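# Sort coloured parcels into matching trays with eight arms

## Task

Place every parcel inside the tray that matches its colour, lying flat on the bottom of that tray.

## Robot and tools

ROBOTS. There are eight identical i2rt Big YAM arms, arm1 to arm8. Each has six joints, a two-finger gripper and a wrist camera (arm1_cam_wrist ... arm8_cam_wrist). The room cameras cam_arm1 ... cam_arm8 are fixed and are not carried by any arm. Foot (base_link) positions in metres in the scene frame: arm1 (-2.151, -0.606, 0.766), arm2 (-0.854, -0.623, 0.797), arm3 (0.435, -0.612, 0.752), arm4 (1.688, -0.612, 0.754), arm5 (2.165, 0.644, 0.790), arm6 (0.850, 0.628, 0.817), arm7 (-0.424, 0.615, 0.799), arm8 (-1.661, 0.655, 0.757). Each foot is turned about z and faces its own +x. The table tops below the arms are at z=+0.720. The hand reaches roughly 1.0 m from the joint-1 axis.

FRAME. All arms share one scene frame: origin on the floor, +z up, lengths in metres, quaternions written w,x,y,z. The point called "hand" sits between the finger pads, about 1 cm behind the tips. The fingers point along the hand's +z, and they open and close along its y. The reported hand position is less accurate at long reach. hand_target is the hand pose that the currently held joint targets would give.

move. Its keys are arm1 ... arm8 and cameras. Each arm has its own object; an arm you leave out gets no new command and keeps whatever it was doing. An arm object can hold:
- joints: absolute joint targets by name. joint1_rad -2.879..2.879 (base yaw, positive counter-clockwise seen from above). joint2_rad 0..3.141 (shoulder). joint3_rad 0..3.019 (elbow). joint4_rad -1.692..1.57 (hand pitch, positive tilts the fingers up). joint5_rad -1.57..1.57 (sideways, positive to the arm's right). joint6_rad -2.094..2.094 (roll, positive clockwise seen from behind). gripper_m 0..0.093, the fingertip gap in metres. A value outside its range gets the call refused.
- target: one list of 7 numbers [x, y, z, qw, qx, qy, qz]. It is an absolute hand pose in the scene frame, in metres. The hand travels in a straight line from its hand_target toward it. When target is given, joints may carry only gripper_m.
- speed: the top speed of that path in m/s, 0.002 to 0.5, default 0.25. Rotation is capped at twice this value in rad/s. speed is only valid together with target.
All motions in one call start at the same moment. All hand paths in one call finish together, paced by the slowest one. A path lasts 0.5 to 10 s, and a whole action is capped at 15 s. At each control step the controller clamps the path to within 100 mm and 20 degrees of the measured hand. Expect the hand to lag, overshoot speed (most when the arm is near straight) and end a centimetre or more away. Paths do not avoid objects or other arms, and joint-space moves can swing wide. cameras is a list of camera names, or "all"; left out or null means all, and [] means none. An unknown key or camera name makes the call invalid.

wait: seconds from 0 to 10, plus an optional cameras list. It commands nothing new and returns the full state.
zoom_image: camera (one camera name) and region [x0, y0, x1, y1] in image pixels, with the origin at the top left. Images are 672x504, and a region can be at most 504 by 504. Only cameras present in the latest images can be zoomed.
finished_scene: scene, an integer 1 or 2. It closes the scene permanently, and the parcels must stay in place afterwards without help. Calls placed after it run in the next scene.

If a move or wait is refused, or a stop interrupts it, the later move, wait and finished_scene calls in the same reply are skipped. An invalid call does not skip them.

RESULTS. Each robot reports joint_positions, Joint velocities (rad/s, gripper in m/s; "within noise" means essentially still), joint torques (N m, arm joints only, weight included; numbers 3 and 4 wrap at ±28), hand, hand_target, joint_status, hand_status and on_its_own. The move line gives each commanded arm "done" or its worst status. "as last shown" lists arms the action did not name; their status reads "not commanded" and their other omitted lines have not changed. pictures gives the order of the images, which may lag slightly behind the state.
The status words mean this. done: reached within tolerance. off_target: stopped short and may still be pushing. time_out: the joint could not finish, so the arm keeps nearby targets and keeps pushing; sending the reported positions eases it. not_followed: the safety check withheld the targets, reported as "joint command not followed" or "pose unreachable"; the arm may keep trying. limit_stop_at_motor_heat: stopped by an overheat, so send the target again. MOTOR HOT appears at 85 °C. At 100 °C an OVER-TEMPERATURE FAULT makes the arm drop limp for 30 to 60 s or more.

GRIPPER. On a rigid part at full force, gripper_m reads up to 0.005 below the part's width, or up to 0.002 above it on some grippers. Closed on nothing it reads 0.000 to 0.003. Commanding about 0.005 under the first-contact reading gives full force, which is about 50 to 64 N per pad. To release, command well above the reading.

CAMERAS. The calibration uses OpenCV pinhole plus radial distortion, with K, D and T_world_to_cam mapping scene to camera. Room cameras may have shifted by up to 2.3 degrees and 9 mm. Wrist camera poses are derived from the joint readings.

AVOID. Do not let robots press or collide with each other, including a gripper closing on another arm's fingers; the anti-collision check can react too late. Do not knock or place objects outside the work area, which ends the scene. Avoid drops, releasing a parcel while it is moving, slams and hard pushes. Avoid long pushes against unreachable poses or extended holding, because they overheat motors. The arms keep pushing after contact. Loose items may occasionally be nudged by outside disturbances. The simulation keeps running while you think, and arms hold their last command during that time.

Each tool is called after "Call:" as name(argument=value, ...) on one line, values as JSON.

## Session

Call:
move()

Scene clock: 0.00 s.
Joint torques (N m): no reading
Heat: arm1: hottest joint1_rad 30 °C; arm2: hottest joint2_rad 30 °C; arm3: hottest joint1_rad 30 °C; arm4: hottest joint3_rad 35 °C; arm5: hottest joint3_rad 32 °C; arm6: hottest joint2_rad 31 °C; arm7: hottest joint3_rad 33 °C; arm8: hottest joint1_rad 29 °C.
Joint velocities: within noise
arm1.joint_positions: joint1_rad=+0.458 joint2_rad=+0.456 joint3_rad=+1.438 joint4_rad=-1.139 joint5_rad=+0.063 joint6_rad=-0.074 gripper_m=+0.09396
arm1.joint_status: not commanded
arm1.hand: x=-1.9866 y=-0.6052 z=+1.4040 quat_wxyz=(-0.650, +0.024, -0.759, +0.041) (m; scene frame)
arm1.hand_target: x=-1.9921 y=-0.6053 z=+1.4119 quat_wxyz=(-0.658, +0.023, -0.752, +0.041) (m; scene frame)
arm1.hand_status: not commanded
arm2.joint_positions: joint1_rad=-0.133 joint2_rad=+0.490 joint3_rad=+1.431 joint4_rad=-1.371 joint5_rad=+0.122 joint6_rad=+0.254 gripper_m=+0.09396
arm2.joint_status: not commanded
arm2.hand: x=-0.9557 y=-0.4897 z=+1.3731 quat_wxyz=(-0.193, +0.711, -0.448, -0.506) (m; scene frame)
arm2.hand_target: x=-0.9532 y=-0.4923 z=+1.3817 quat_wxyz=(-0.195, +0.705, -0.446, -0.516) (m; scene frame)
arm2.hand_status: not commanded
arm3.joint_positions: joint1_rad=+0.288 joint2_rad=+0.566 joint3_rad=+1.355 joint4_rad=-1.309 joint5_rad=+0.227 joint6_rad=-0.408 gripper_m=+0.09396
arm3.joint_status: not commanded
arm3.hand: x=+0.2384 y=-0.5089 z=+1.2929 quat_wxyz=(-0.272, +0.862, -0.018, -0.428) (m; scene frame)
arm3.hand_target: x=+0.2407 y=-0.5098 z=+1.3061 quat_wxyz=(-0.276, +0.854, -0.020, -0.440) (m; scene frame)
arm3.hand_status: not commanded
arm4.joint_positions: joint1_rad=-0.202 joint2_rad=+0.526 joint3_rad=+1.372 joint4_rad=-1.530 joint5_rad=+0.176 joint6_rad=+0.279 gripper_m=+0.09396
arm4.joint_status: not commanded
arm4.hand: x=+1.8391 y=-0.5129 z=+1.2624 quat_wxyz=(-0.405, +0.175, -0.887, -0.138) (m; scene frame)
arm4.hand_target: x=+1.8372 y=-0.5146 z=+1.2716 quat_wxyz=(-0.414, +0.173, -0.882, -0.143) (m; scene frame)
arm4.hand_status: not commanded
arm5.joint_positions: joint1_rad=+0.150 joint2_rad=+0.484 joint3_rad=+1.403 joint4_rad=-1.356 joint5_rad=-0.018 joint6_rad=+0.258 gripper_m=+0.09396
arm5.joint_status: not commanded
arm5.hand: x=+1.9905 y=+0.6571 z=+1.3561 quat_wxyz=(+0.044, +0.831, -0.149, -0.534) (m; scene frame)
arm5.hand_target: x=+1.9935 y=+0.6567 z=+1.3668 quat_wxyz=(+0.045, +0.825, -0.147, -0.545) (m; scene frame)
arm5.hand_status: not commanded
arm6.joint_positions: joint1_rad=+0.005 joint2_rad=+0.600 joint3_rad=+1.377 joint4_rad=-1.425 joint5_rad=+0.198 joint6_rad=-0.419 gripper_m=+0.09396
arm6.joint_status: not commanded
arm6.hand: x=+1.0055 y=+0.4776 z=+1.3387 quat_wxyz=(-0.341, -0.130, -0.883, +0.295) (m; scene frame)
arm6.hand_target: x=+1.0039 y=+0.4787 z=+1.3519 quat_wxyz=(-0.354, -0.130, -0.876, +0.302) (m; scene frame)
arm6.hand_status: not commanded
arm7.joint_positions: joint1_rad=-0.316 joint2_rad=+0.535 joint3_rad=+1.368 joint4_rad=-1.177 joint5_rad=-0.073 joint6_rad=-0.126 gripper_m=+0.09396
arm7.joint_status: not commanded
arm7.hand: x=-0.2873 y=+0.4416 z=+1.3804 quat_wxyz=(-0.508, -0.311, -0.757, +0.270) (m; scene frame)
arm7.hand_target: x=-0.2897 y=+0.4449 z=+1.3917 quat_wxyz=(-0.517, -0.307, -0.750, +0.275) (m; scene frame)
arm7.hand_status: not commanded
arm8.joint_positions: joint1_rad=+0.154 joint2_rad=+0.581 joint3_rad=+1.368 joint4_rad=-1.211 joint5_rad=-0.224 joint6_rad=+0.370 gripper_m=+0.09396
arm8.joint_status: not commanded
arm8.hand: x=-1.7287 y=+0.4302 z=+1.3236 quat_wxyz=(-0.435, -0.755, -0.361, +0.333) (m; scene frame)
arm8.hand_target: x=-1.7273 y=+0.4330 z=+1.3347 quat_wxyz=(-0.441, -0.748, -0.360, +0.341) (m; scene frame)
arm8.hand_status: not commanded
pictures: arm1_cam_wrist, arm2_cam_wrist, arm3_cam_wrist, arm4_cam_wrist, arm5_cam_wrist, arm6_cam_wrist, arm7_cam_wrist, arm8_cam_wrist, cam_arm1, cam_arm2, cam_arm3, cam_arm4, cam_arm5, cam_arm6, cam_arm7, cam_arm8
camera_calibration:
arm1_cam_wrist: T_world_to_cam=[[-0.0152195, -0.996953, 0.0765105, -0.740002], [-0.693609, -0.0445883, -0.718971, -0.390739], [0.720191, -0.0640107, -0.690816, 2.48859], [0, 0, 0, 1]] pos_world=[-2.07454, -0.595872, 1.49485]
arm2_cam_wrist: T_world_to_cam=[[0.840386, 0.511543, -0.179098, 1.29837], [0.378015, -0.790014, -0.482683, 0.641456], [-0.388403, 0.337938, -0.857287, 1.09197], [0, 0, 0, 1]] pos_world=[-0.909489, -0.526434, 1.47829]
arm3_cam_wrist: T_world_to_cam=[[0.273525, 0.847785, 0.454361, -0.222286], [0.935924, -0.125616, -0.32904, 0.144135], [-0.22188, 0.515248, -0.827822, 1.50941], [0, 0, 0, 1]] pos_world=[0.260809, -0.571163, 1.39794]
arm4_cam_wrist: T_world_to_cam=[[0.421854, -0.902683, -0.0848663, -1.13421], [-0.884835, -0.389474, -0.255689, 1.75501], [0.197753, 0.182956, -0.963027, 1.07081], [0, 0, 0, 1]] pos_world=[1.81961, -0.53621, 1.3837]
arm5_cam_wrist: T_world_to_cam=[[0.208911, 0.948059, -0.239877, -0.71239], [0.82852, -0.301895, -0.471607, -0.803621], [-0.519529, -0.100219, -0.848555, 2.37475], [0, 0, 0, 1]] pos_world=[2.04839, 0.670775, 1.46523]
arm6_cam_wrist: T_world_to_cam=[[-0.428857, -0.788115, 0.441539, 0.215044], [-0.90336, 0.371549, -0.214225, 1.02348], [0.00478024, -0.49074, -0.871293, 1.52029], [0, 0, 0, 1]] pos_world=[1.00952, 0.535276, 1.44892]
arm7_cam_wrist: T_world_to_cam=[[-0.747684, -0.654612, 0.111588, -0.0829416], [-0.585602, 0.570742, -0.575607, 0.380528], [0.313112, -0.495718, -0.810077, 1.54839], [0, 0, 0, 1]] pos_world=[-0.323993, 0.496085, 1.4826]
arm8_cam_wrist: T_world_to_cam=[[-0.833837, 0.353215, -0.42421, -1.03087], [0.527191, 0.737398, -0.422271, 1.1574], [0.163659, -0.575745, -0.801082, 1.71144], [0, 0, 0, 1]] pos_world=[-1.74985, 0.496007, 1.42243]

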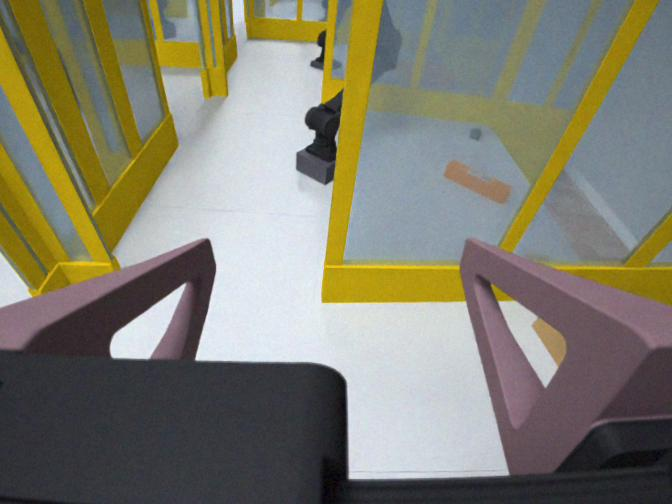

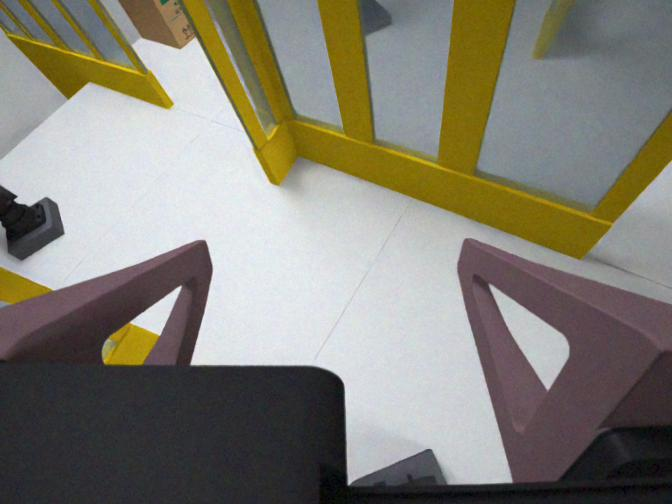

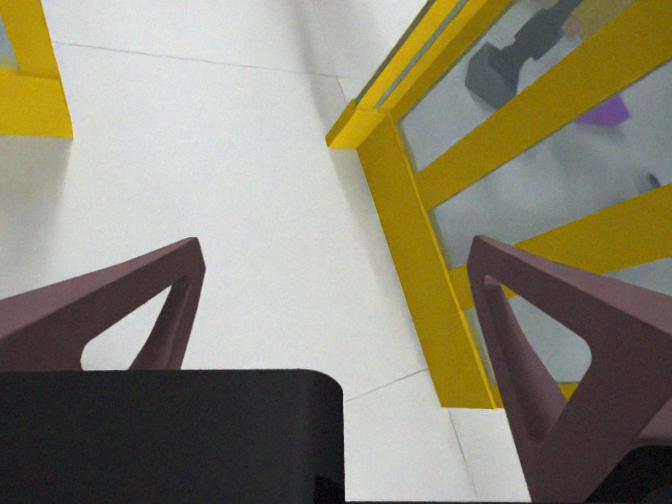

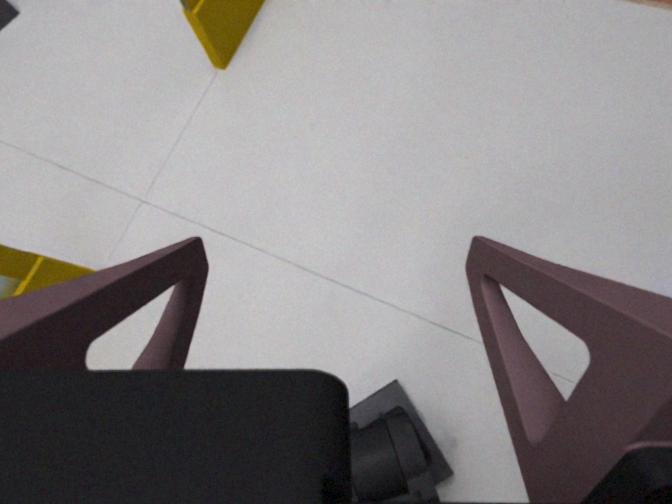

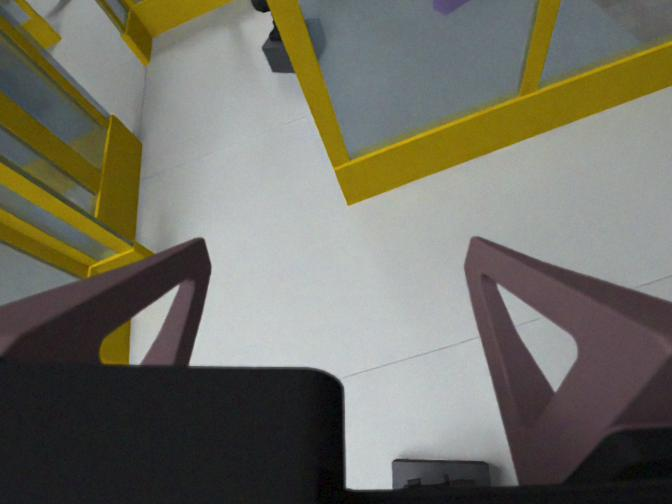

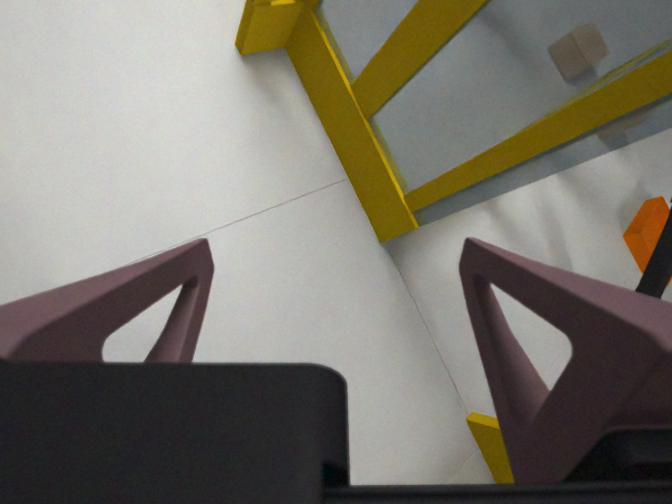

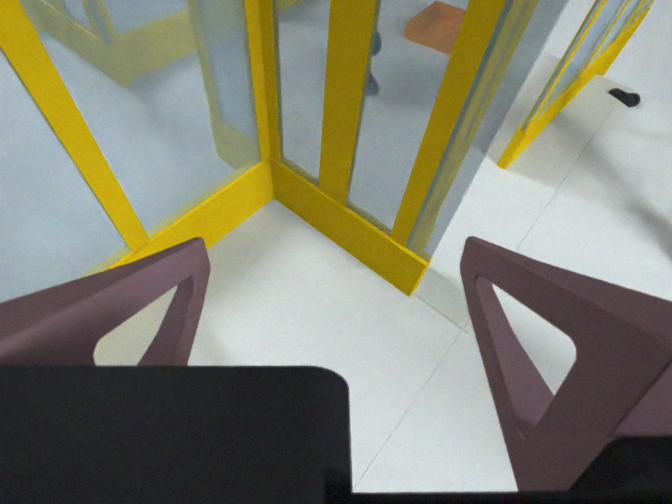

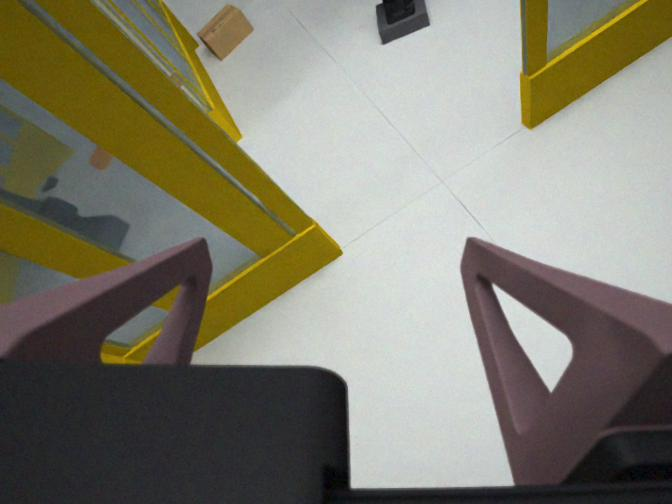

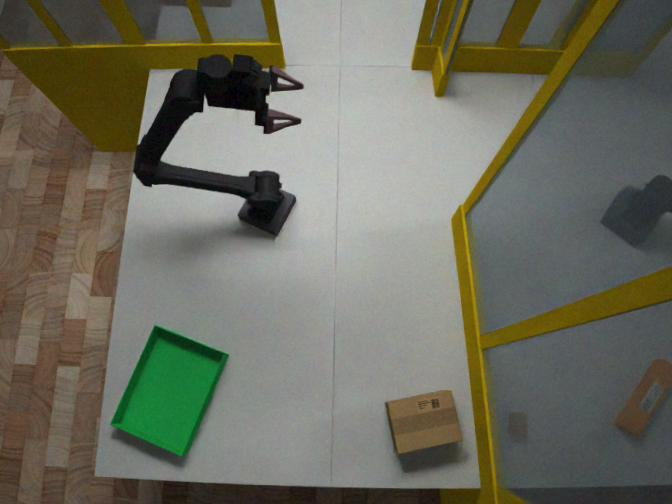

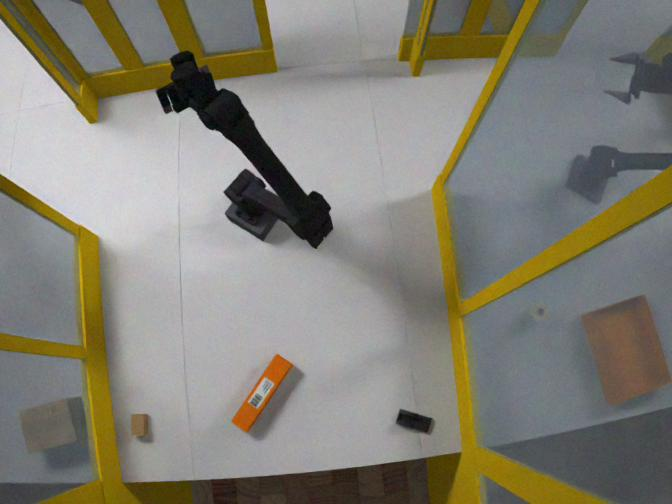

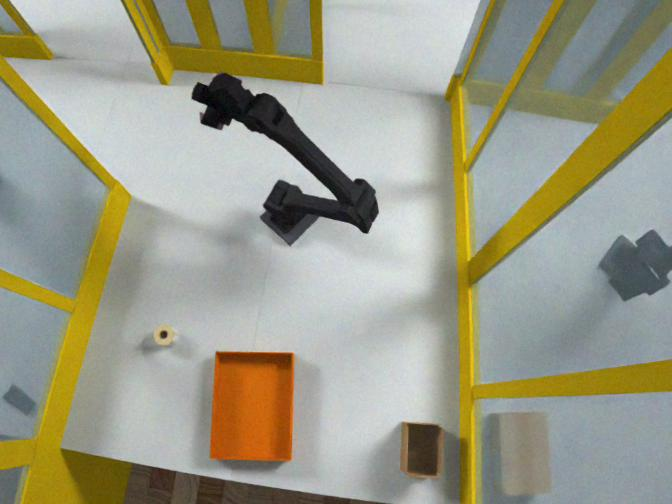

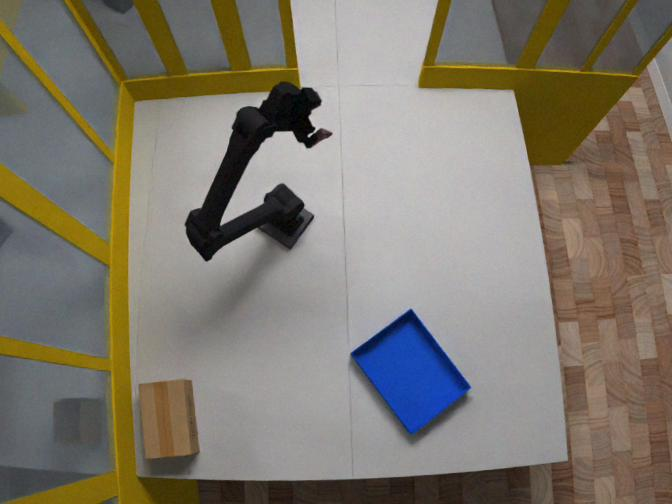

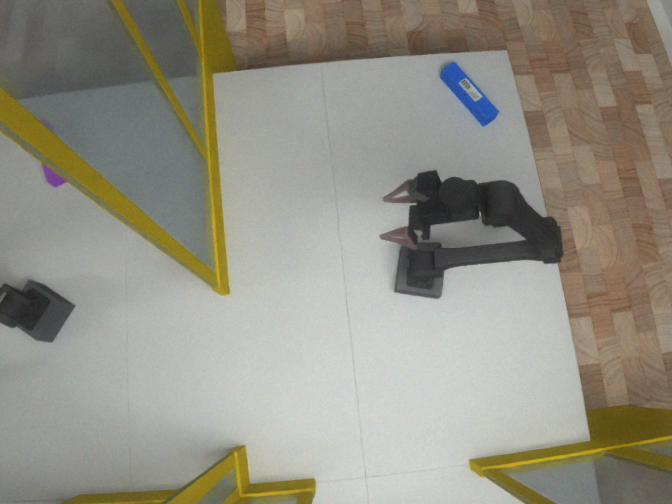

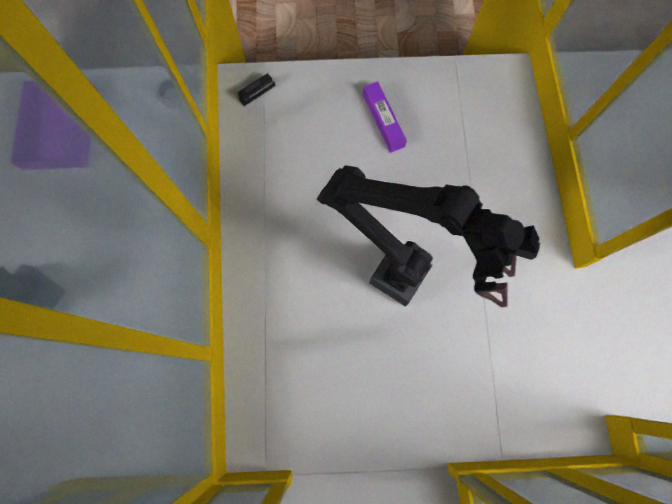

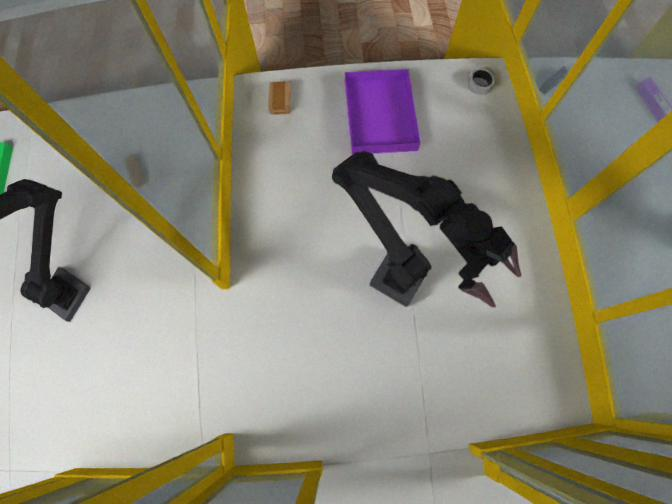

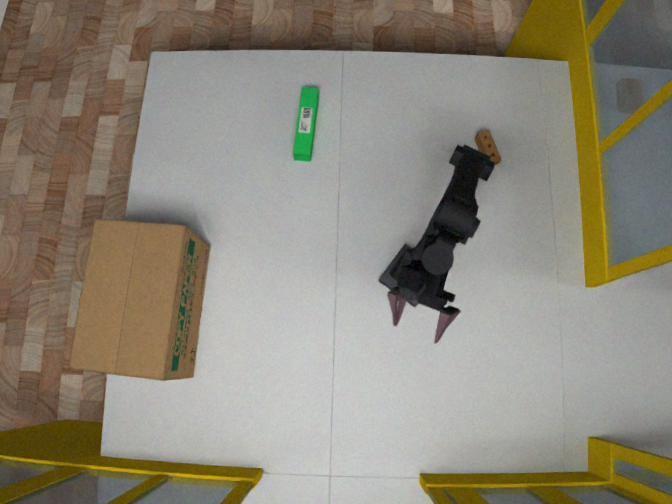

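Call:
move(arm2={"joints":{"joint1_rad":2.178,"joint2_rad":1.37,"joint3_rad":1.29,"joint4_rad":-1.49,"joint5_rad":0,"joint6_rad":0.628}}, arm5={"joints":{"joint1_rad":-1.714,"joint2_rad":1.37,"joint3_rad":1.29,"joint4_rad":-1.49,"joint5_rad":0,"joint6_rad":-0.855}}, arm6={"joints":{"joint1_rad":2.206,"joint2_rad":1.37,"joint3_rad":1.29,"joint4_rad":-1.49,"joint5_rad":0,"joint6_rad":-0.26}}, arm8={"joints":{"joint1_rad":-1.937,"joint2_rad":1.3,"joint3_rad":1.22,"joint4_rad":-1.49,"joint5_rad":0,"joint6_rad":0.65}}, arm1={"joints":{"joint1_rad":1.534,"joint2_rad":1.3,"joint3_rad":1.22,"joint4_rad":-1.49,"joint5_rad":0,"joint6_rad":-0.46}}, arm4={"joints":{"joint1_rad":0.175,"joint2_rad":1.3,"joint3_rad":1.22,"joint4_rad":-1.49,"joint5_rad":0,"joint6_rad":-0.445}}, arm3={"joints":{"joint1_rad":0.22,"joint2_rad":1.3,"joint3_rad":1.22,"joint4_rad":-1.49,"joint5_rad":0,"joint6_rad":-0.39}}, cameras=[])

Call:
move(arm2={"target":[-0.8855,-1.239,0.885,0,0.9026,0.4305,0],"speed":0.35}, arm5={"target":[2.447,1.304,0.885,0,0.848,-0.5299,0],"speed":0.35}, arm6={"target":[0.837,1.303,0.885,0,0.7986,-0.6018,0],"speed":0.35}, arm8={"target":[-2.021,1.183,0.885,0,0.6884,-0.7254,0],"speed":0.35}, cameras=["arm2_cam_wrist","arm5_cam_wrist","arm6_cam_wrist","arm8_cam_wrist"])

Scene clock: 141.53 s.
Joint torques (N m): arm1=[1.9 -7.59 8.5 -0.09 0 -0.07] | arm2=[0.44 -13.33 8.55 0.17 0.01 0.05] | arm3=[-1.96 -11.05 10.14 -0.25 -0.3 0.12] | arm4=[1.14 -7 10.26 0.53 -0.15 -0.04] | arm5=[-0.73 -9.41 7.42 -0.1 -0.21 -0.14] | arm6=[-0.15 -8.76 8.95 -0.16 0.06 -0.02] | arm7=[-0.26 1.61 10.47 1.65 -0.09 0.12] | arm8=[1.38 -10.23 10.04 -0.53 -0.01 0.02]
Heat: arm1: hottest joint3_rad 32 °C; arm2: hottest joint3_rad 37 °C; arm3: hottest joint3_rad 33 °C; arm4: hottest joint3_rad 42 °C; arm5: hottest joint3_rad 36 °C; arm6: hottest joint3_rad 35 °C; arm7: hottest joint3_rad 44 °C; arm8: hottest joint3_rad 38 °C.
move: arm1 done; arm2 done; arm3 done; arm4 done; arm5 done; arm6 done; arm8 done
Joint velocities: within noise
arm1.joint_positions: joint1_rad=+1.524 joint2_rad=+1.291 joint3_rad=+1.222 joint4_rad=-1.478 joint5_rad=+0.001 joint6_rad=-0.453 gripper_m=+0.09399
arm1.joint_status: all done
arm1.hand: x=-1.9839 y=-0.2747 z=+1.0042 quat_wxyz=(-0.009, +0.701, -0.713, +0.002) (m; scene frame)
arm1.hand_target: x=-1.9886 y=-0.2754 z=+1.0002 quat_wxyz=(+0.002, +0.707, -0.707, +0.005) (m; scene frame)
arm1.hand_status: not commanded
arm2.joint_positions: joint1_rad=+2.175 joint2_rad=+1.380 joint3_rad=+1.287 joint4_rad=-1.480 joint5_rad=+0.001 joint6_rad=+0.615 gripper_m=+0.09400
arm2.joint_status: all done
arm2.hand: x=-0.8770 y=-1.0190 z=+1.0310 quat_wxyz=(-0.002, +0.900, +0.435, +0.000) (m; scene frame)
arm2.hand_target: x=-0.8755 y=-1.0164 z=+1.0357 quat_wxyz=(+0.000, +0.903, +0.430, +0.000) (m; scene frame)
arm2.hand_status: not commanded
arm3.joint_positions: joint1_rad=+0.235 joint2_rad=+1.301 joint3_rad=+1.208 joint4_rad=-1.478 joint5_rad=+0.004 joint6_rad=-0.406 gripper_m=+0.09396
arm3.joint_status: all done
arm3.hand: x=+0.0935 y=-0.4776 z=+0.9830 quat_wxyz=(-0.005, +1.000, +0.015, +0.004) (m; scene frame)
arm3.hand_target: x=+0.0950 y=-0.4731 z=+0.9876 quat_wxyz=(-0.003, +1.000, +0.000, +0.003) (m; scene frame)
arm3.hand_status: not commanded
arm4.joint_positions: joint1_rad=+0.163 joint2_rad=+1.289 joint3_rad=+1.219 joint4_rad=-1.497 joint5_rad=+0.001 joint6_rad=-0.437 gripper_m=+0.09398
arm4.joint_status: all done
arm4.hand: x=+1.8511 y=-0.2828 z=+0.9892 quat_wxyz=(+0.006, +0.700, -0.714, -0.001) (m; scene frame)
arm4.hand_target: x=+1.8484 y=-0.2780 z=+0.9857 quat_wxyz=(+0.007, +0.708, -0.707, -0.001) (m; scene frame)
arm4.hand_status: not commanded
arm5.joint_positions: joint1_rad=-1.711 joint2_rad=+1.386 joint3_rad=+1.281 joint4_rad=-1.479 joint5_rad=+0.000 joint6_rad=-0.845 gripper_m=+0.09398
arm5.joint_status: all done
arm5.hand: x=+2.3189 y=+1.0066 z=+1.0224 quat_wxyz=(+0.003, +0.845, -0.534, +0.001) (m; scene frame)
arm5.hand_target: x=+2.3191 y=+1.0046 z=+1.0319 quat_wxyz=(-0.004, +0.847, -0.531, +0.000) (m; scene frame)
arm5.hand_status: not commanded
arm6.joint_positions: joint1_rad=+2.201 joint2_rad=+1.383 joint3_rad=+1.282 joint4_rad=-1.480 joint5_rad=-0.001 joint6_rad=-0.267 gripper_m=+0.09400
arm6.joint_status: all done
arm6.hand: x=+0.8458 y=+1.0234 z=+1.0477 quat_wxyz=(+0.005, +0.799, -0.602, +0.003) (m; scene frame)
arm6.hand_target: x=+0.8439 y=+1.0220 z=+1.0559 quat_wxyz=(+0.000, +0.798, -0.602, +0.000) (m; scene frame)
arm6.hand_status: not commanded
arm7: as last shown
arm8.joint_positions: joint1_rad=-1.933 joint2_rad=+1.315 joint3_rad=+1.219 joint4_rad=-1.480 joint5_rad=-0.001 joint6_rad=+0.643 gripper_m=+0.09400
arm8.joint_status: all done
arm8.hand: x=-1.8707 y=+0.9609 z=+0.9889 quat_wxyz=(-0.001, -0.693, +0.721, -0.003) (m; scene frame)
arm8.hand_target: x=-1.8674 y=+0.9588 z=+0.9945 quat_wxyz=(+0.000, -0.689, +0.725, +0.000) (m; scene frame)
arm8.hand_status: not commanded
pictures: none
No camera images: "cameras" was empty.

Scene clock: 143.80 s.
Joint torques (N m): arm1=[2.02 -7.82 8.43 -0.1 0.01 -0.07] | arm2=[0.73 -22.01 11.25 0.2 -0.01 0.08] | arm3=[-1.9 -10.93 10.17 -0.25 -0.31 0.12] | arm4=[1.14 -7 10.26 0.53 -0.15 -0.03] | arm5=[-1.2 -19.72 10.15 -0.27 -0.26 -0.15] | arm6=[0.09 -16.21 12.31 -0.2 0.05 -0.01] | arm7=[-0.32 1.55 10.43 1.61 -0.1 0.13] | arm8=[1.49 -19.14 14.32 -0.68 0 0.02]
Heat: arm1: hottest joint3_rad 33 °C; arm2: hottest joint3_rad 37 °C; arm3: hottest joint3_rad 33 °C; arm4: hottest joint3_rad 42 °C; arm5: hottest joint3_rad 36 °C; arm6: hottest joint3_rad 35 °C; arm7: hottest joint3_rad 44 °C; arm8: hottest joint3_rad 38 °C.
move: arm2 off_target; arm5 off_target; arm6 off_target; arm8 off_target
Joint velocities: within noise
arm1, arm3, arm4, arm7: as last shown
arm2.joint_positions: joint1_rad=+2.175 joint2_rad=+2.015 joint3_rad=+1.699 joint4_rad=-1.278 joint5_rad=+0.001 joint6_rad=+0.617 gripper_m=+0.09400
arm2.joint_status: not commanded
arm2.hand: x=-0.8886 y=-1.2251 z=+0.8754 quat_wxyz=(-0.011, +0.901, +0.434, +0.005) (m; scene frame)
arm2.hand_target: x=-0.8854 y=-1.2384 z=+0.8852 quat_wxyz=(+0.000, +0.903, +0.431, +0.000) (m; scene frame)
arm2.hand_status: off_target (0.017 m and 1.5 deg from the pose sent, 0.264 m and 0.6 deg at the start)
arm3.joint_positions: joint1_rad=+0.235 joint2_rad=+1.301 joint3_rad=+1.208 joint4_rad=-1.478 joint5_rad=+0.004 joint6_rad=-0.405 gripper_m=+0.09396
arm5.joint_positions: joint1_rad=-1.711 joint2_rad=+2.349 joint3_rad=+2.265 joint4_rad=-1.526 joint5_rad=+0.000 joint6_rad=-0.847 gripper_m=+0.09398
arm5.joint_status: not commanded
arm5.hand: x=+2.4411 y=+1.2941 z=+0.8702 quat_wxyz=(+0.016, +0.846, -0.533, +0.003) (m; scene frame)
arm5.hand_target: x=+2.4466 y=+1.3033 z=+0.8852 quat_wxyz=(-0.001, +0.848, -0.530, +0.000) (m; scene frame)
arm5.hand_status: off_target (0.019 m and 1.9 deg from the pose sent, 0.352 m and 0.7 deg at the start)
arm6.joint_positions: joint1_rad=+2.201 joint2_rad=+2.192 joint3_rad=+1.935 joint4_rad=-1.345 joint5_rad=-0.001 joint6_rad=-0.267 gripper_m=+0.09400
arm6.joint_status: not commanded
arm6.hand: x=+0.8426 y=+1.2876 z=+0.8735 quat_wxyz=(+0.013, +0.799, -0.602, +0.009) (m; scene frame)
arm6.hand_target: x=+0.8369 y=+1.3022 z=+0.8852 quat_wxyz=(+0.000, +0.799, -0.602, +0.000) (m; scene frame)
arm6.hand_status: off_target (0.020 m and 1.8 deg from the pose sent, 0.324 m and 0.7 deg at the start)
arm8.joint_positions: joint1_rad=-1.933 joint2_rad=+2.047 joint3_rad=+1.857 joint4_rad=-1.405 joint5_rad=-0.001 joint6_rad=+0.645 gripper_m=+0.09400
arm8.joint_status: not commanded
arm8.hand: x=-2.0149 y=+1.1704 z=+0.8749 quat_wxyz=(-0.003, -0.692, +0.722, -0.012) (m; scene frame)
arm8.hand_target: x=-2.0206 y=+1.1824 z=+0.8851 quat_wxyz=(+0.000, -0.688, +0.725, +0.000) (m; scene frame)
arm8.hand_status: off_target (0.017 m and 1.6 deg from the pose sent, 0.288 m and 0.8 deg at the start)
pictures: arm2_cam_wrist, arm5_cam_wrist, arm6_cam_wrist, arm8_cam_wrist
camera_calibration:
arm2_cam_wrist: T_world_to_cam=[[-0.778565, 0.62693, 0.0281844, 0.0503304], [0.515294, 0.613004, 0.598914, 0.68904], [0.3582, 0.480817, -0.800317, 1.72843], [0, 0, 0, 1]] pos_world=[-0.934998, -1.285, 0.9692]
arm5_cam_wrist: T_world_to_cam=[[0.906892, 0.421001, -0.0174798, -2.74236], [0.349516, -0.728437, 0.589253, -0.415753], [0.235343, -0.540498, -0.80776, 0.951975], [0, 0, 0, 1]] pos_world=[2.4083, 1.36623, 0.966015]
arm6_cam_wrist: T_world_to_cam=[[0.959179, 0.282783, -0.00291209, -1.17117], [0.228168, -0.767763, 0.598732, 0.279158], [0.167075, -0.574956, -0.800944, 1.42346], [0, 0, 0, 1]] pos_world=[0.82184, 1.36394, 0.969563]
arm8_cam_wrist: T_world_to_cam=[[0.99884, -0.0479954, 0.00395249, 2.0663], [-0.0405056, -0.792898, 0.608007, 0.318749], [-0.0260476, -0.607461, -0.793922, 1.47363], [0, 0, 0, 1]] pos_world=[-2.0126, 1.24708, 0.967978]

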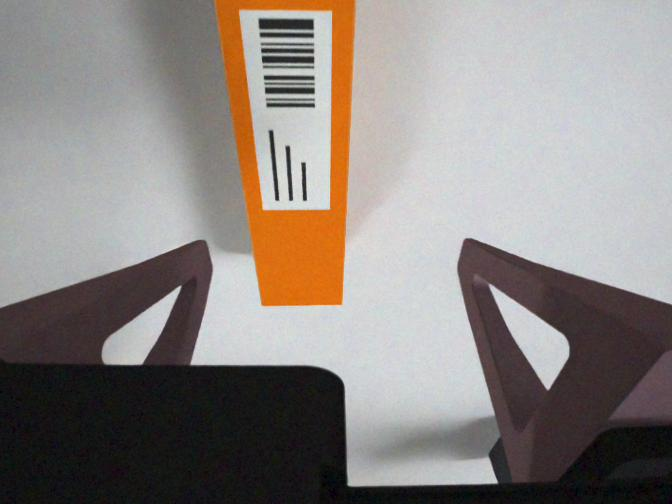

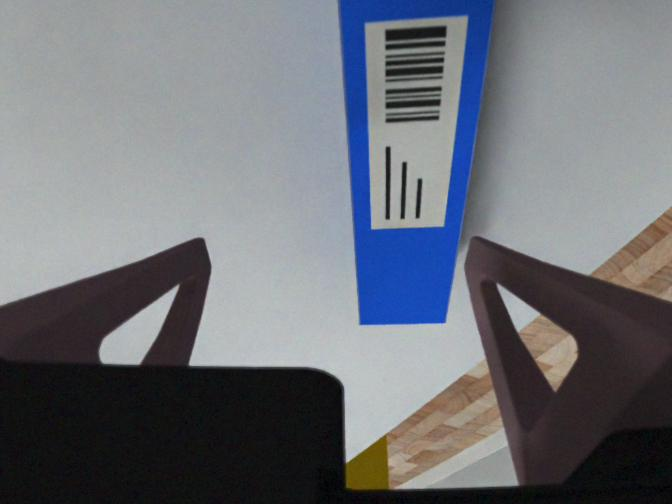

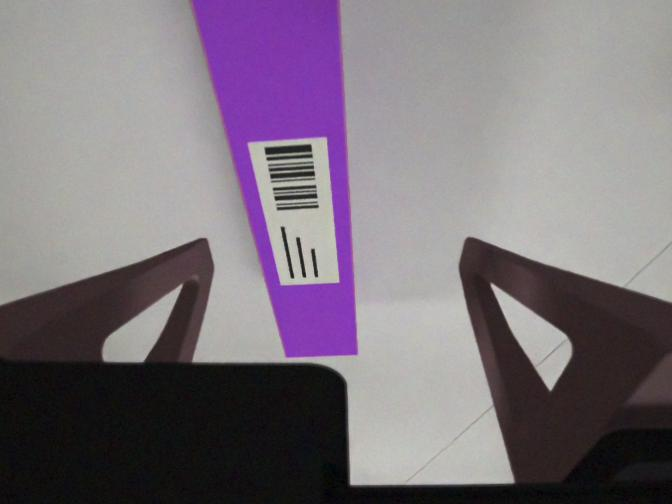

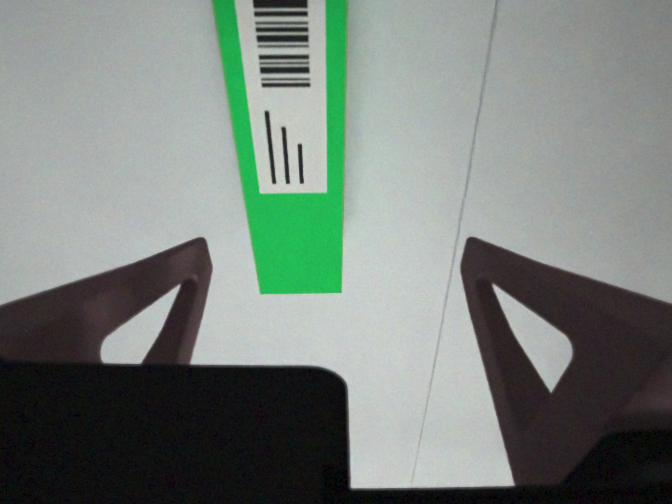

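Call:
move(arm2={"target":[-0.868,-1.252,0.81,0,0.9026,0.4305,0],"speed":0.2}, arm5={"target":[2.488,1.323,0.81,0,0.848,-0.5299,0],"speed":0.2}, arm6={"target":[0.822,1.295,0.81,0,0.7986,-0.6018,0],"speed":0.2}, arm8={"target":[-2.044,1.184,0.81,0,0.6884,-0.7254,0],"speed":0.2}, arm7={"joints":{"joint1_rad":-1.039,"joint2_rad":1.3,"joint3_rad":1.22,"joint4_rad":-1.49,"joint5_rad":0,"joint6_rad":-0.105,"gripper_m":0.093}}, cameras=["arm2_cam_wrist","arm5_cam_wrist","arm6_cam_wrist","arm8_cam_wrist"])

Scene clock: 193.80 s.
Joint torques (N m): arm1=[2.02 -7.59 8.51 -0.1 0.02 -0.06] | arm2=[0.5 -23.18 8.36 0.87 0 0.08] | arm3=[-1.85 -11.05 10.18 -0.25 -0.3 0.12] | arm4=[1.14 -7 10.26 0.53 -0.15 -0.03] | arm5=[-0.56 -22.01 10.22 -0.12 -0.29 -0.17] | arm6=[0.09 -17.03 8.46 0.55 0.06 0] | arm7=[-0.73 -7.71 9.85 -0.24 0 0.2] | arm8=[2.32 -20.54 9.8 0.23 0.02 0.03]
Heat: arm1: hottest joint3_rad 36 °C; arm2: hottest joint3_rad 40 °C; arm3: hottest joint3_rad 32 °C; arm4: hottest joint3_rad 42 °C; arm5: hottest joint3_rad 43 °C; arm6: hottest joint3_rad 42 °C; arm7: hottest joint3_rad 45 °C; arm8: hottest joint3_rad 42 °C.
move: arm2 done; arm5 off_target; arm6 done; arm7 done; arm8 done
Joint velocities: within noise
arm1, arm3, arm4: as last shown
arm2.joint_positions: joint1_rad=+2.207 joint2_rad=+2.122 joint3_rad=+1.699 joint4_rad=-1.159 joint5_rad=+0.001 joint6_rad=+0.645 gripper_m=+0.09400
arm2.joint_status: not commanded
arm2.hand: x=-0.8703 y=-1.2462 z=+0.8118 quat_wxyz=(-0.006, +0.900, +0.435, +0.002) (m; scene frame)
arm2.hand_target: x=-0.8681 y=-1.2519 z=+0.8099 quat_wxyz=(+0.000, +0.903, +0.431, +0.000) (m; scene frame)
arm2.hand_status: done (0.007 m and 0.9 deg from the pose sent, 0.074 m and 1.5 deg at the start)
arm5.joint_positions: joint1_rad=-1.755 joint2_rad=+2.543 joint3_rad=+2.404 joint4_rad=-1.490 joint5_rad=+0.000 joint6_rad=-0.888 gripper_m=+0.09398
arm5.joint_status: not commanded
arm5.hand: x=+2.4827 y=+1.3090 z=+0.7849 quat_wxyz=(+0.025, +0.845, -0.535, +0.004) (m; scene frame)
arm5.hand_target: x=+2.4874 y=+1.3219 z=+0.8102 quat_wxyz=(+0.000, +0.848, -0.530, +0.000) (m; scene frame)
arm5.hand_status: off_target (0.029 m and 3.0 deg from the pose sent, 0.081 m and 1.9 deg at the start)
arm6.joint_positions: joint1_rad=+2.223 joint2_rad=+2.249 joint3_rad=+1.857 joint4_rad=-1.199 joint5_rad=-0.001 joint6_rad=-0.245 gripper_m=+0.09400
arm6.joint_status: not commanded
arm6.hand: x=+0.8282 y=+1.2885 z=+0.8084 quat_wxyz=(+0.008, +0.799, -0.602, +0.006) (m; scene frame)
arm6.hand_target: x=+0.8220 y=+1.2948 z=+0.8102 quat_wxyz=(+0.000, +0.799, -0.602, +0.000) (m; scene frame)
arm6.hand_status: done (0.009 m and 1.1 deg from the pose sent, 0.067 m and 1.8 deg at the start)
arm7.joint_positions: joint1_rad=-1.033 joint2_rad=+1.291 joint3_rad=+1.224 joint4_rad=-1.479 joint5_rad=-0.002 joint6_rad=-0.114 gripper_m=+0.09310
arm7.joint_status: all done
arm7.hand: x=-0.4614 y=+0.2464 z=+1.0402 quat_wxyz=(-0.007, -0.703, -0.711, +0.008) (m; scene frame)
arm7.hand_target: x=-0.4635 y=+0.2495 z=+1.0355 quat_wxyz=(+0.001, -0.708, -0.706, +0.000) (m; scene frame)
arm7.hand_status: not commanded
arm8.joint_positions: joint1_rad=-1.911 joint2_rad=+2.142 joint3_rad=+1.857 joint4_rad=-1.289 joint5_rad=-0.001 joint6_rad=+0.672 gripper_m=+0.09400
arm8.joint_status: not commanded
arm8.hand: x=-2.0409 y=+1.1824 z=+0.8164 quat_wxyz=(-0.001, -0.690, +0.724, -0.001) (m; scene frame)
arm8.hand_target: x=-2.0440 y=+1.1838 z=+0.8100 quat_wxyz=(+0.000, -0.688, +0.725, +0.000) (m; scene frame)
arm8.hand_status: done (0.007 m and 0.3 deg from the pose sent, 0.072 m and 1.6 deg at the start)
pictures: arm2_cam_wrist, arm5_cam_wrist, arm6_cam_wrist, arm8_cam_wrist
camera_calibration:
arm2_cam_wrist: T_world_to_cam=[[-0.780153, 0.625233, 0.0210726, 0.0819028], [0.514284, 0.621806, 0.590651, 0.747354], [0.356192, 0.471636, -0.806652, 1.67312], [0, 0, 0, 1]] pos_world=[-0.916406, -1.30502, 0.90647]
arm5_cam_wrist: T_world_to_cam=[[0.908243, 0.417145, -0.0329489, -2.77396], [0.352422, -0.720112, 0.597693, -0.393847], [0.225598, -0.554463, -0.801047, 0.918566], [0, 0, 0, 1]] pos_world=[2.451, 1.38284, 0.879816]
arm6_cam_wrist: T_world_to_cam=[[0.959294, 0.282409, 0.000965237, -1.16067], [0.22746, -0.774657, 0.590059, 0.338523], [0.167386, -0.56582, -0.80736, 1.36741], [0, 0, 0, 1]] pos_world=[0.80754, 1.36373, 0.905367]
arm8_cam_wrist: T_world_to_cam=[[0.998553, -0.0529074, -0.00958797, 2.10935], [-0.0368944, -0.803906, 0.593611, 0.394795], [-0.0391143, -0.592399, -0.804695, 1.39813], [0, 0, 0, 1]] pos_world=[-2.03705, 1.25723, 0.910941]

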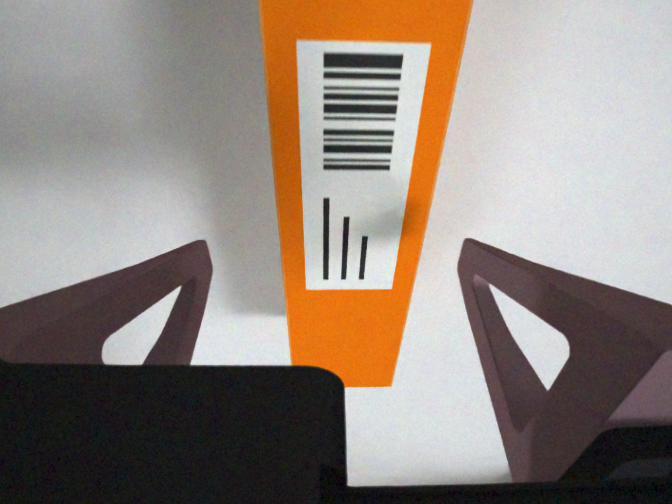

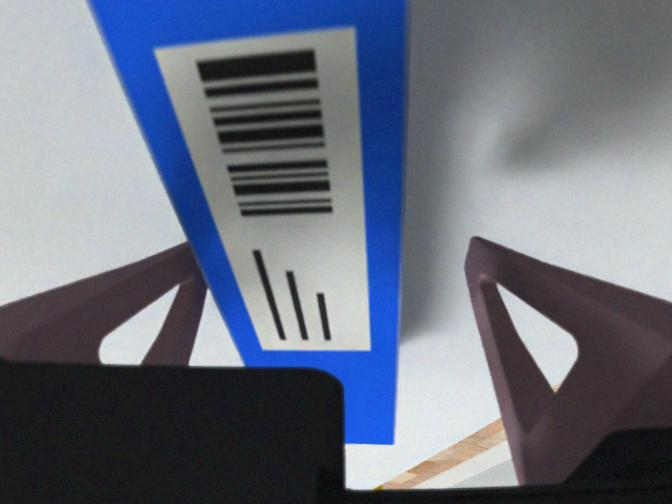

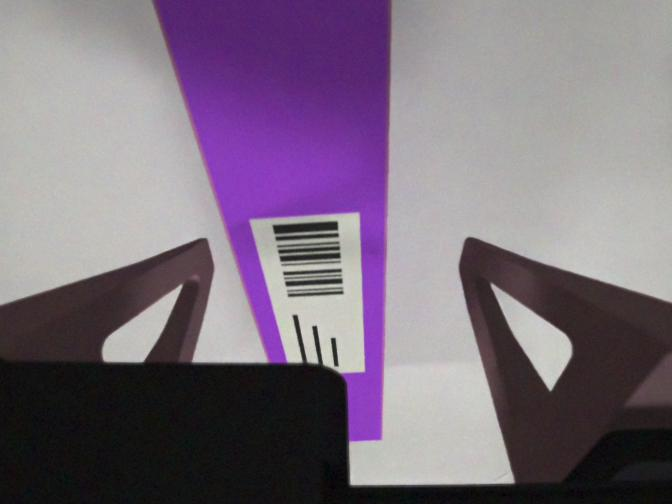

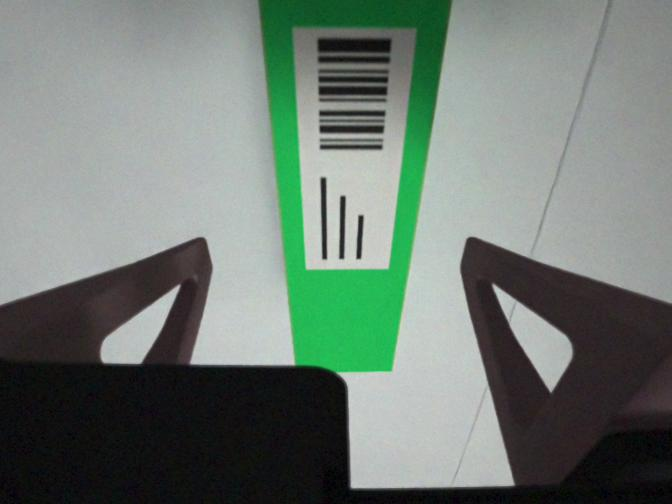

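Call:
move(arm2={"target":[-0.873,-1.252,0.738,0,0.9026,0.4305,0],"speed":0.2}, arm8={"target":[-2.040,1.197,0.738,0,0.6884,-0.7254,0],"speed":0.2}, arm5={"target":[2.483,1.308,0.835,0,0.8704,-0.4924,0],"speed":0.2}, arm6={"target":[0.835,1.262,0.82,0,0.8192,-0.5736,0],"speed":0.2}, cameras=["arm5_cam_wrist","arm6_cam_wrist","cam_arm6"])

Call:
move(arm2={"joints":{"gripper_m":0.045}}, arm8={"joints":{"gripper_m":0.045}}, cameras=["arm2_cam_wrist","arm8_cam_wrist"])

Scene clock: 233.40 s.
Joint torques (N m): arm1=[1.73 -7.18 8.42 -0.12 0 -0.05] | arm2=[-0.15 -23.36 7.73 0.87 0.09 -0.01] | arm3=[-2.02 -10.99 10.18 -0.21 -0.3 0.14] | arm4=[1.14 -7 10.28 0.53 -0.15 -0.03] | arm5=[-1.55 -22.53 6.87 0.21 -0.3 -0.13] | arm6=[-1.32 -18.78 7.39 0.47 0.01 -0.18] | arm7=[-0.79 -7.82 9.78 -0.2 0.01 0.21] | arm8=[1.61 -21.42 9.77 0.21 0.01 -0.1]
Heat: arm1: hottest joint3_rad 37 °C; arm2: hottest joint3_rad 39 °C; arm3: hottest joint3_rad 33 °C; arm4: hottest joint3_rad 42 °C; arm5: hottest joint3_rad 44 °C; arm6: hottest joint3_rad 39 °C; arm7: hottest joint3_rad 42 °C; arm8: hottest joint2_rad 40 °C.
move: arm2 done; arm5 off_target; arm6 off_target; arm8 done
Joint velocities: within noise
arm1, arm3, arm4, arm7: as last shown
arm2.joint_positions: joint1_rad=+2.206 joint2_rad=+2.213 joint3_rad=+1.654 joint4_rad=-1.020 joint5_rad=-0.001 joint6_rad=+0.646 gripper_m=+0.09399
arm2.joint_status: not commanded
arm2.hand: x=-0.8702 y=-1.2477 z=+0.7416 quat_wxyz=(-0.004, +0.901, +0.435, +0.002) (m; scene frame)
arm2.hand_target: x=-0.8730 y=-1.2519 z=+0.7381 quat_wxyz=(+0.000, +0.903, +0.430, +0.000) (m; scene frame)
arm2.hand_status: done (0.006 m and 0.7 deg from the pose sent, 0.074 m and 0.9 deg at the start)
arm5.joint_positions: joint1_rad=-1.755 joint2_rad=+2.471 joint3_rad=+2.365 joint4_rad=-1.490 joint5_rad=+0.000 joint6_rad=-0.978 gripper_m=+0.09398
arm5.joint_status: not commanded
arm5.hand: x=+2.4814 y=+1.3064 z=+0.8219 quat_wxyz=(+0.009, +0.868, -0.496, +0.001) (m; scene frame)
arm5.hand_target: x=+2.4828 y=+1.3079 z=+0.8349 quat_wxyz=(+0.000, +0.870, -0.492, +0.000) (m; scene frame)
arm5.hand_status: off_target (0.013 m and 1.2 deg from the pose sent, 0.050 m and 6.4 deg at the start)
arm6.joint_positions: joint1_rad=+2.223 joint2_rad=+2.184 joint3_rad=+1.719 joint4_rad=-1.148 joint5_rad=+0.000 joint6_rad=-0.314 gripper_m=+0.09400
arm6.joint_status: not commanded
arm6.hand: x=+0.8296 y=+1.2541 z=+0.8011 quat_wxyz=(+0.017, +0.819, -0.574, +0.013) (m; scene frame)
arm6.hand_target: x=+0.8349 y=+1.2617 z=+0.8198 quat_wxyz=(+0.000, +0.819, -0.574, +0.000) (m; scene frame)
arm6.hand_status: off_target (0.021 m and 2.5 deg from the pose sent, 0.030 m and 4.2 deg at the start)
arm8.joint_positions: joint1_rad=-1.919 joint2_rad=+2.241 joint3_rad=+1.820 joint4_rad=-1.161 joint5_rad=-0.001 joint6_rad=+0.671 gripper_m=+0.09400
arm8.joint_status: not commanded
arm8.hand: x=-2.0404 y=+1.1905 z=+0.7400 quat_wxyz=(-0.002, -0.688, +0.726, -0.006) (m; scene frame)
arm8.hand_target: x=-2.0400 y=+1.1969 z=+0.7380 quat_wxyz=(+0.000, -0.688, +0.725, +0.000) (m; scene frame)
arm8.hand_status: done (0.007 m and 0.7 deg from the pose sent, 0.080 m and 0.3 deg at the start)
pictures: arm5_cam_wrist, arm6_cam_wrist, cam_arm6
camera_calibration:
arm5_cam_wrist: T_world_to_cam=[[0.867293, 0.497722, -0.00872785, -2.79407], [0.409857, -0.704016, 0.579982, -0.566288], [0.282525, -0.506591, -0.814583, 0.754336], [0, 0, 0, 1]] pos_world=[2.44225, 1.37413, 0.918519]
arm6_cam_wrist: T_world_to_cam=[[0.937489, 0.34795, -0.00668076, -1.21016], [0.280074, -0.742937, 0.60795, 0.218134], [0.206572, -0.571818, -0.793947, 1.30608], [0, 0, 0, 1]] pos_world=[0.803616, 1.32997, 0.896259]

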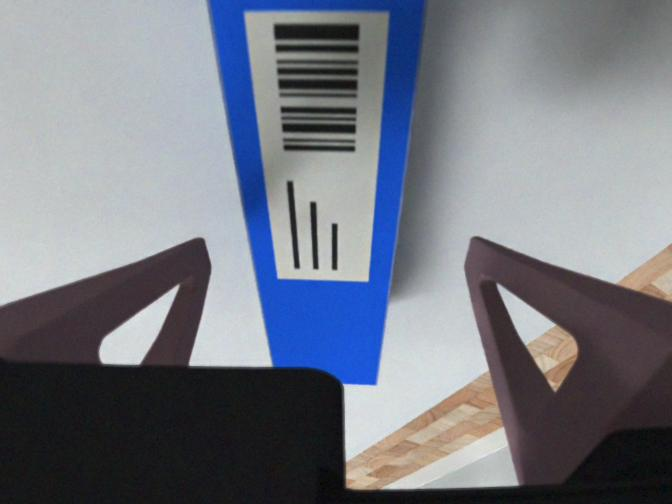

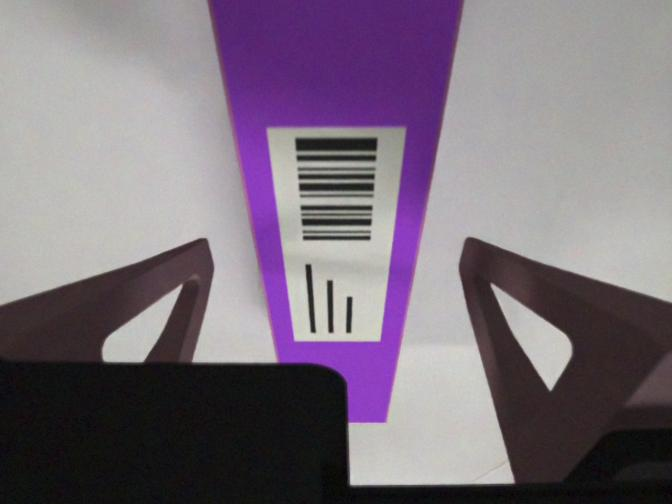

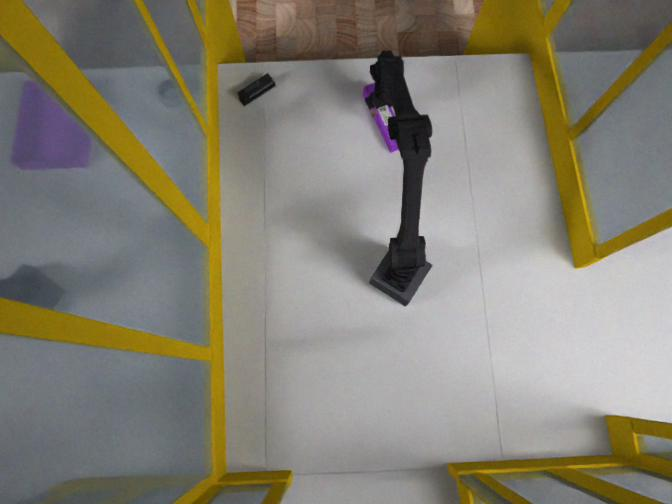

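Scene clock: 234.00 s.
Joint torques (N m): arm1=[2.2 -7.41 8.46 -0.14 0 -0.06] | arm2=[-0.09 -23.47 7.68 0.85 0.08 -0.01] | arm3=[-1.9 -11.11 10.17 -0.29 -0.3 0.12] | arm4=[1.14 -7 10.28 0.53 -0.15 -0.03] | arm5=[-0.62 -22.53 6.95 0.21 -0.28 -0.11] | arm6=[-1.2 -18.61 7.41 0.46 0.02 -0.18] | arm7=[-0.73 -7.71 9.81 -0.23 0 0.19] | arm8=[1.38 -21.66 9.78 0.2 0.01 -0.1]
Heat: arm1: hottest joint3_rad 37 °C; arm2: hottest joint3_rad 39 °C; arm3: hottest joint3_rad 33 °C; arm4: hottest joint3_rad 42 °C; arm5: hottest joint3_rad 44 °C; arm6: hottest joint3_rad 39 °C; arm7: hottest joint3_rad 42 °C; arm8: hottest joint2_rad 40 °C.
move: arm2 off_target; arm8 off_target
Joint velocities: within noise
arm1, arm3, arm4, arm5, arm6, arm7: as last shown
arm2.joint_positions: joint1_rad=+2.206 joint2_rad=+2.213 joint3_rad=+1.654 joint4_rad=-1.020 joint5_rad=-0.001 joint6_rad=+0.646 gripper_m=+0.05855
arm2.joint_status: gripper_m off_target (ended at +0.05858, target +0.04500)
arm2.hand: x=-0.8702 y=-1.2477 z=+0.7416 quat_wxyz=(-0.004, +0.901, +0.435, +0.002) (m; scene frame)
arm2.hand_target: x=-0.8730 y=-1.2519 z=+0.7381 quat_wxyz=(+0.000, +0.903, +0.430, +0.000) (m; scene frame)
arm2.hand_status: not commanded
arm6.joint_positions: joint1_rad=+2.223 joint2_rad=+2.184 joint3_rad=+1.719 joint4_rad=-1.148 joint5_rad=+0.000 joint6_rad=-0.315 gripper_m=+0.09400
arm8.joint_positions: joint1_rad=-1.919 joint2_rad=+2.241 joint3_rad=+1.820 joint4_rad=-1.160 joint5_rad=-0.001 joint6_rad=+0.671 gripper_m=+0.06012
arm8.joint_status: gripper_m off_target (ended at +0.06015, target +0.04500)
arm8.hand: x=-2.0404 y=+1.1906 z=+0.7400 quat_wxyz=(-0.001, -0.688, +0.726, -0.006) (m; scene frame)
arm8.hand_target: x=-2.0400 y=+1.1969 z=+0.7380 quat_wxyz=(+0.000, -0.688, +0.725, +0.000) (m; scene frame)
arm8.hand_status: not commanded
pictures: arm2_cam_wrist, arm8_cam_wrist
camera_calibration:
arm2_cam_wrist: T_world_to_cam=[[-0.779505, 0.626166, 0.0169493, 0.0891837], [0.513668, 0.623504, 0.589397, 0.792254], [0.358492, 0.468144, -0.807666, 1.61555], [0, 0, 0, 1]] pos_world=[-0.916599, -1.30613, 0.836364]
arm8_cam_wrist: T_world_to_cam=[[0.998226, -0.0593988, -0.00412085, 2.11158], [-0.0450924, -0.799366, 0.59915, 0.420728], [-0.0388829, -0.597901, -0.800626, 1.34549], [0, 0, 0, 1]] pos_world=[-2.03655, 1.26621, 0.833855]

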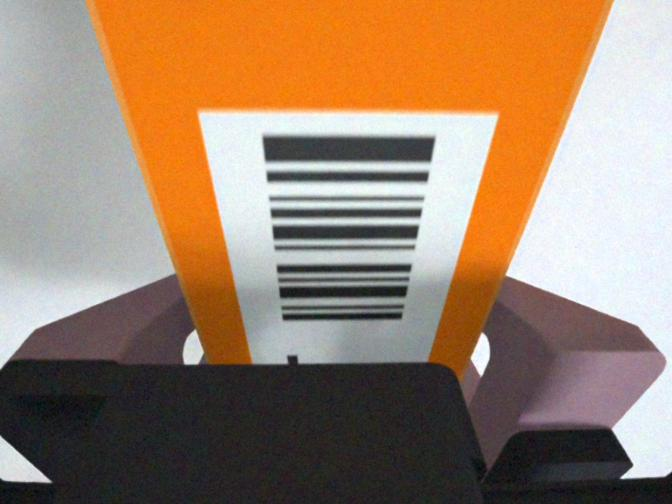

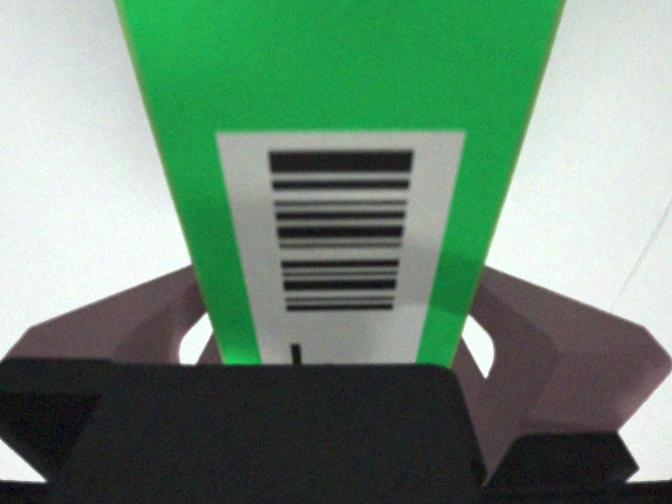

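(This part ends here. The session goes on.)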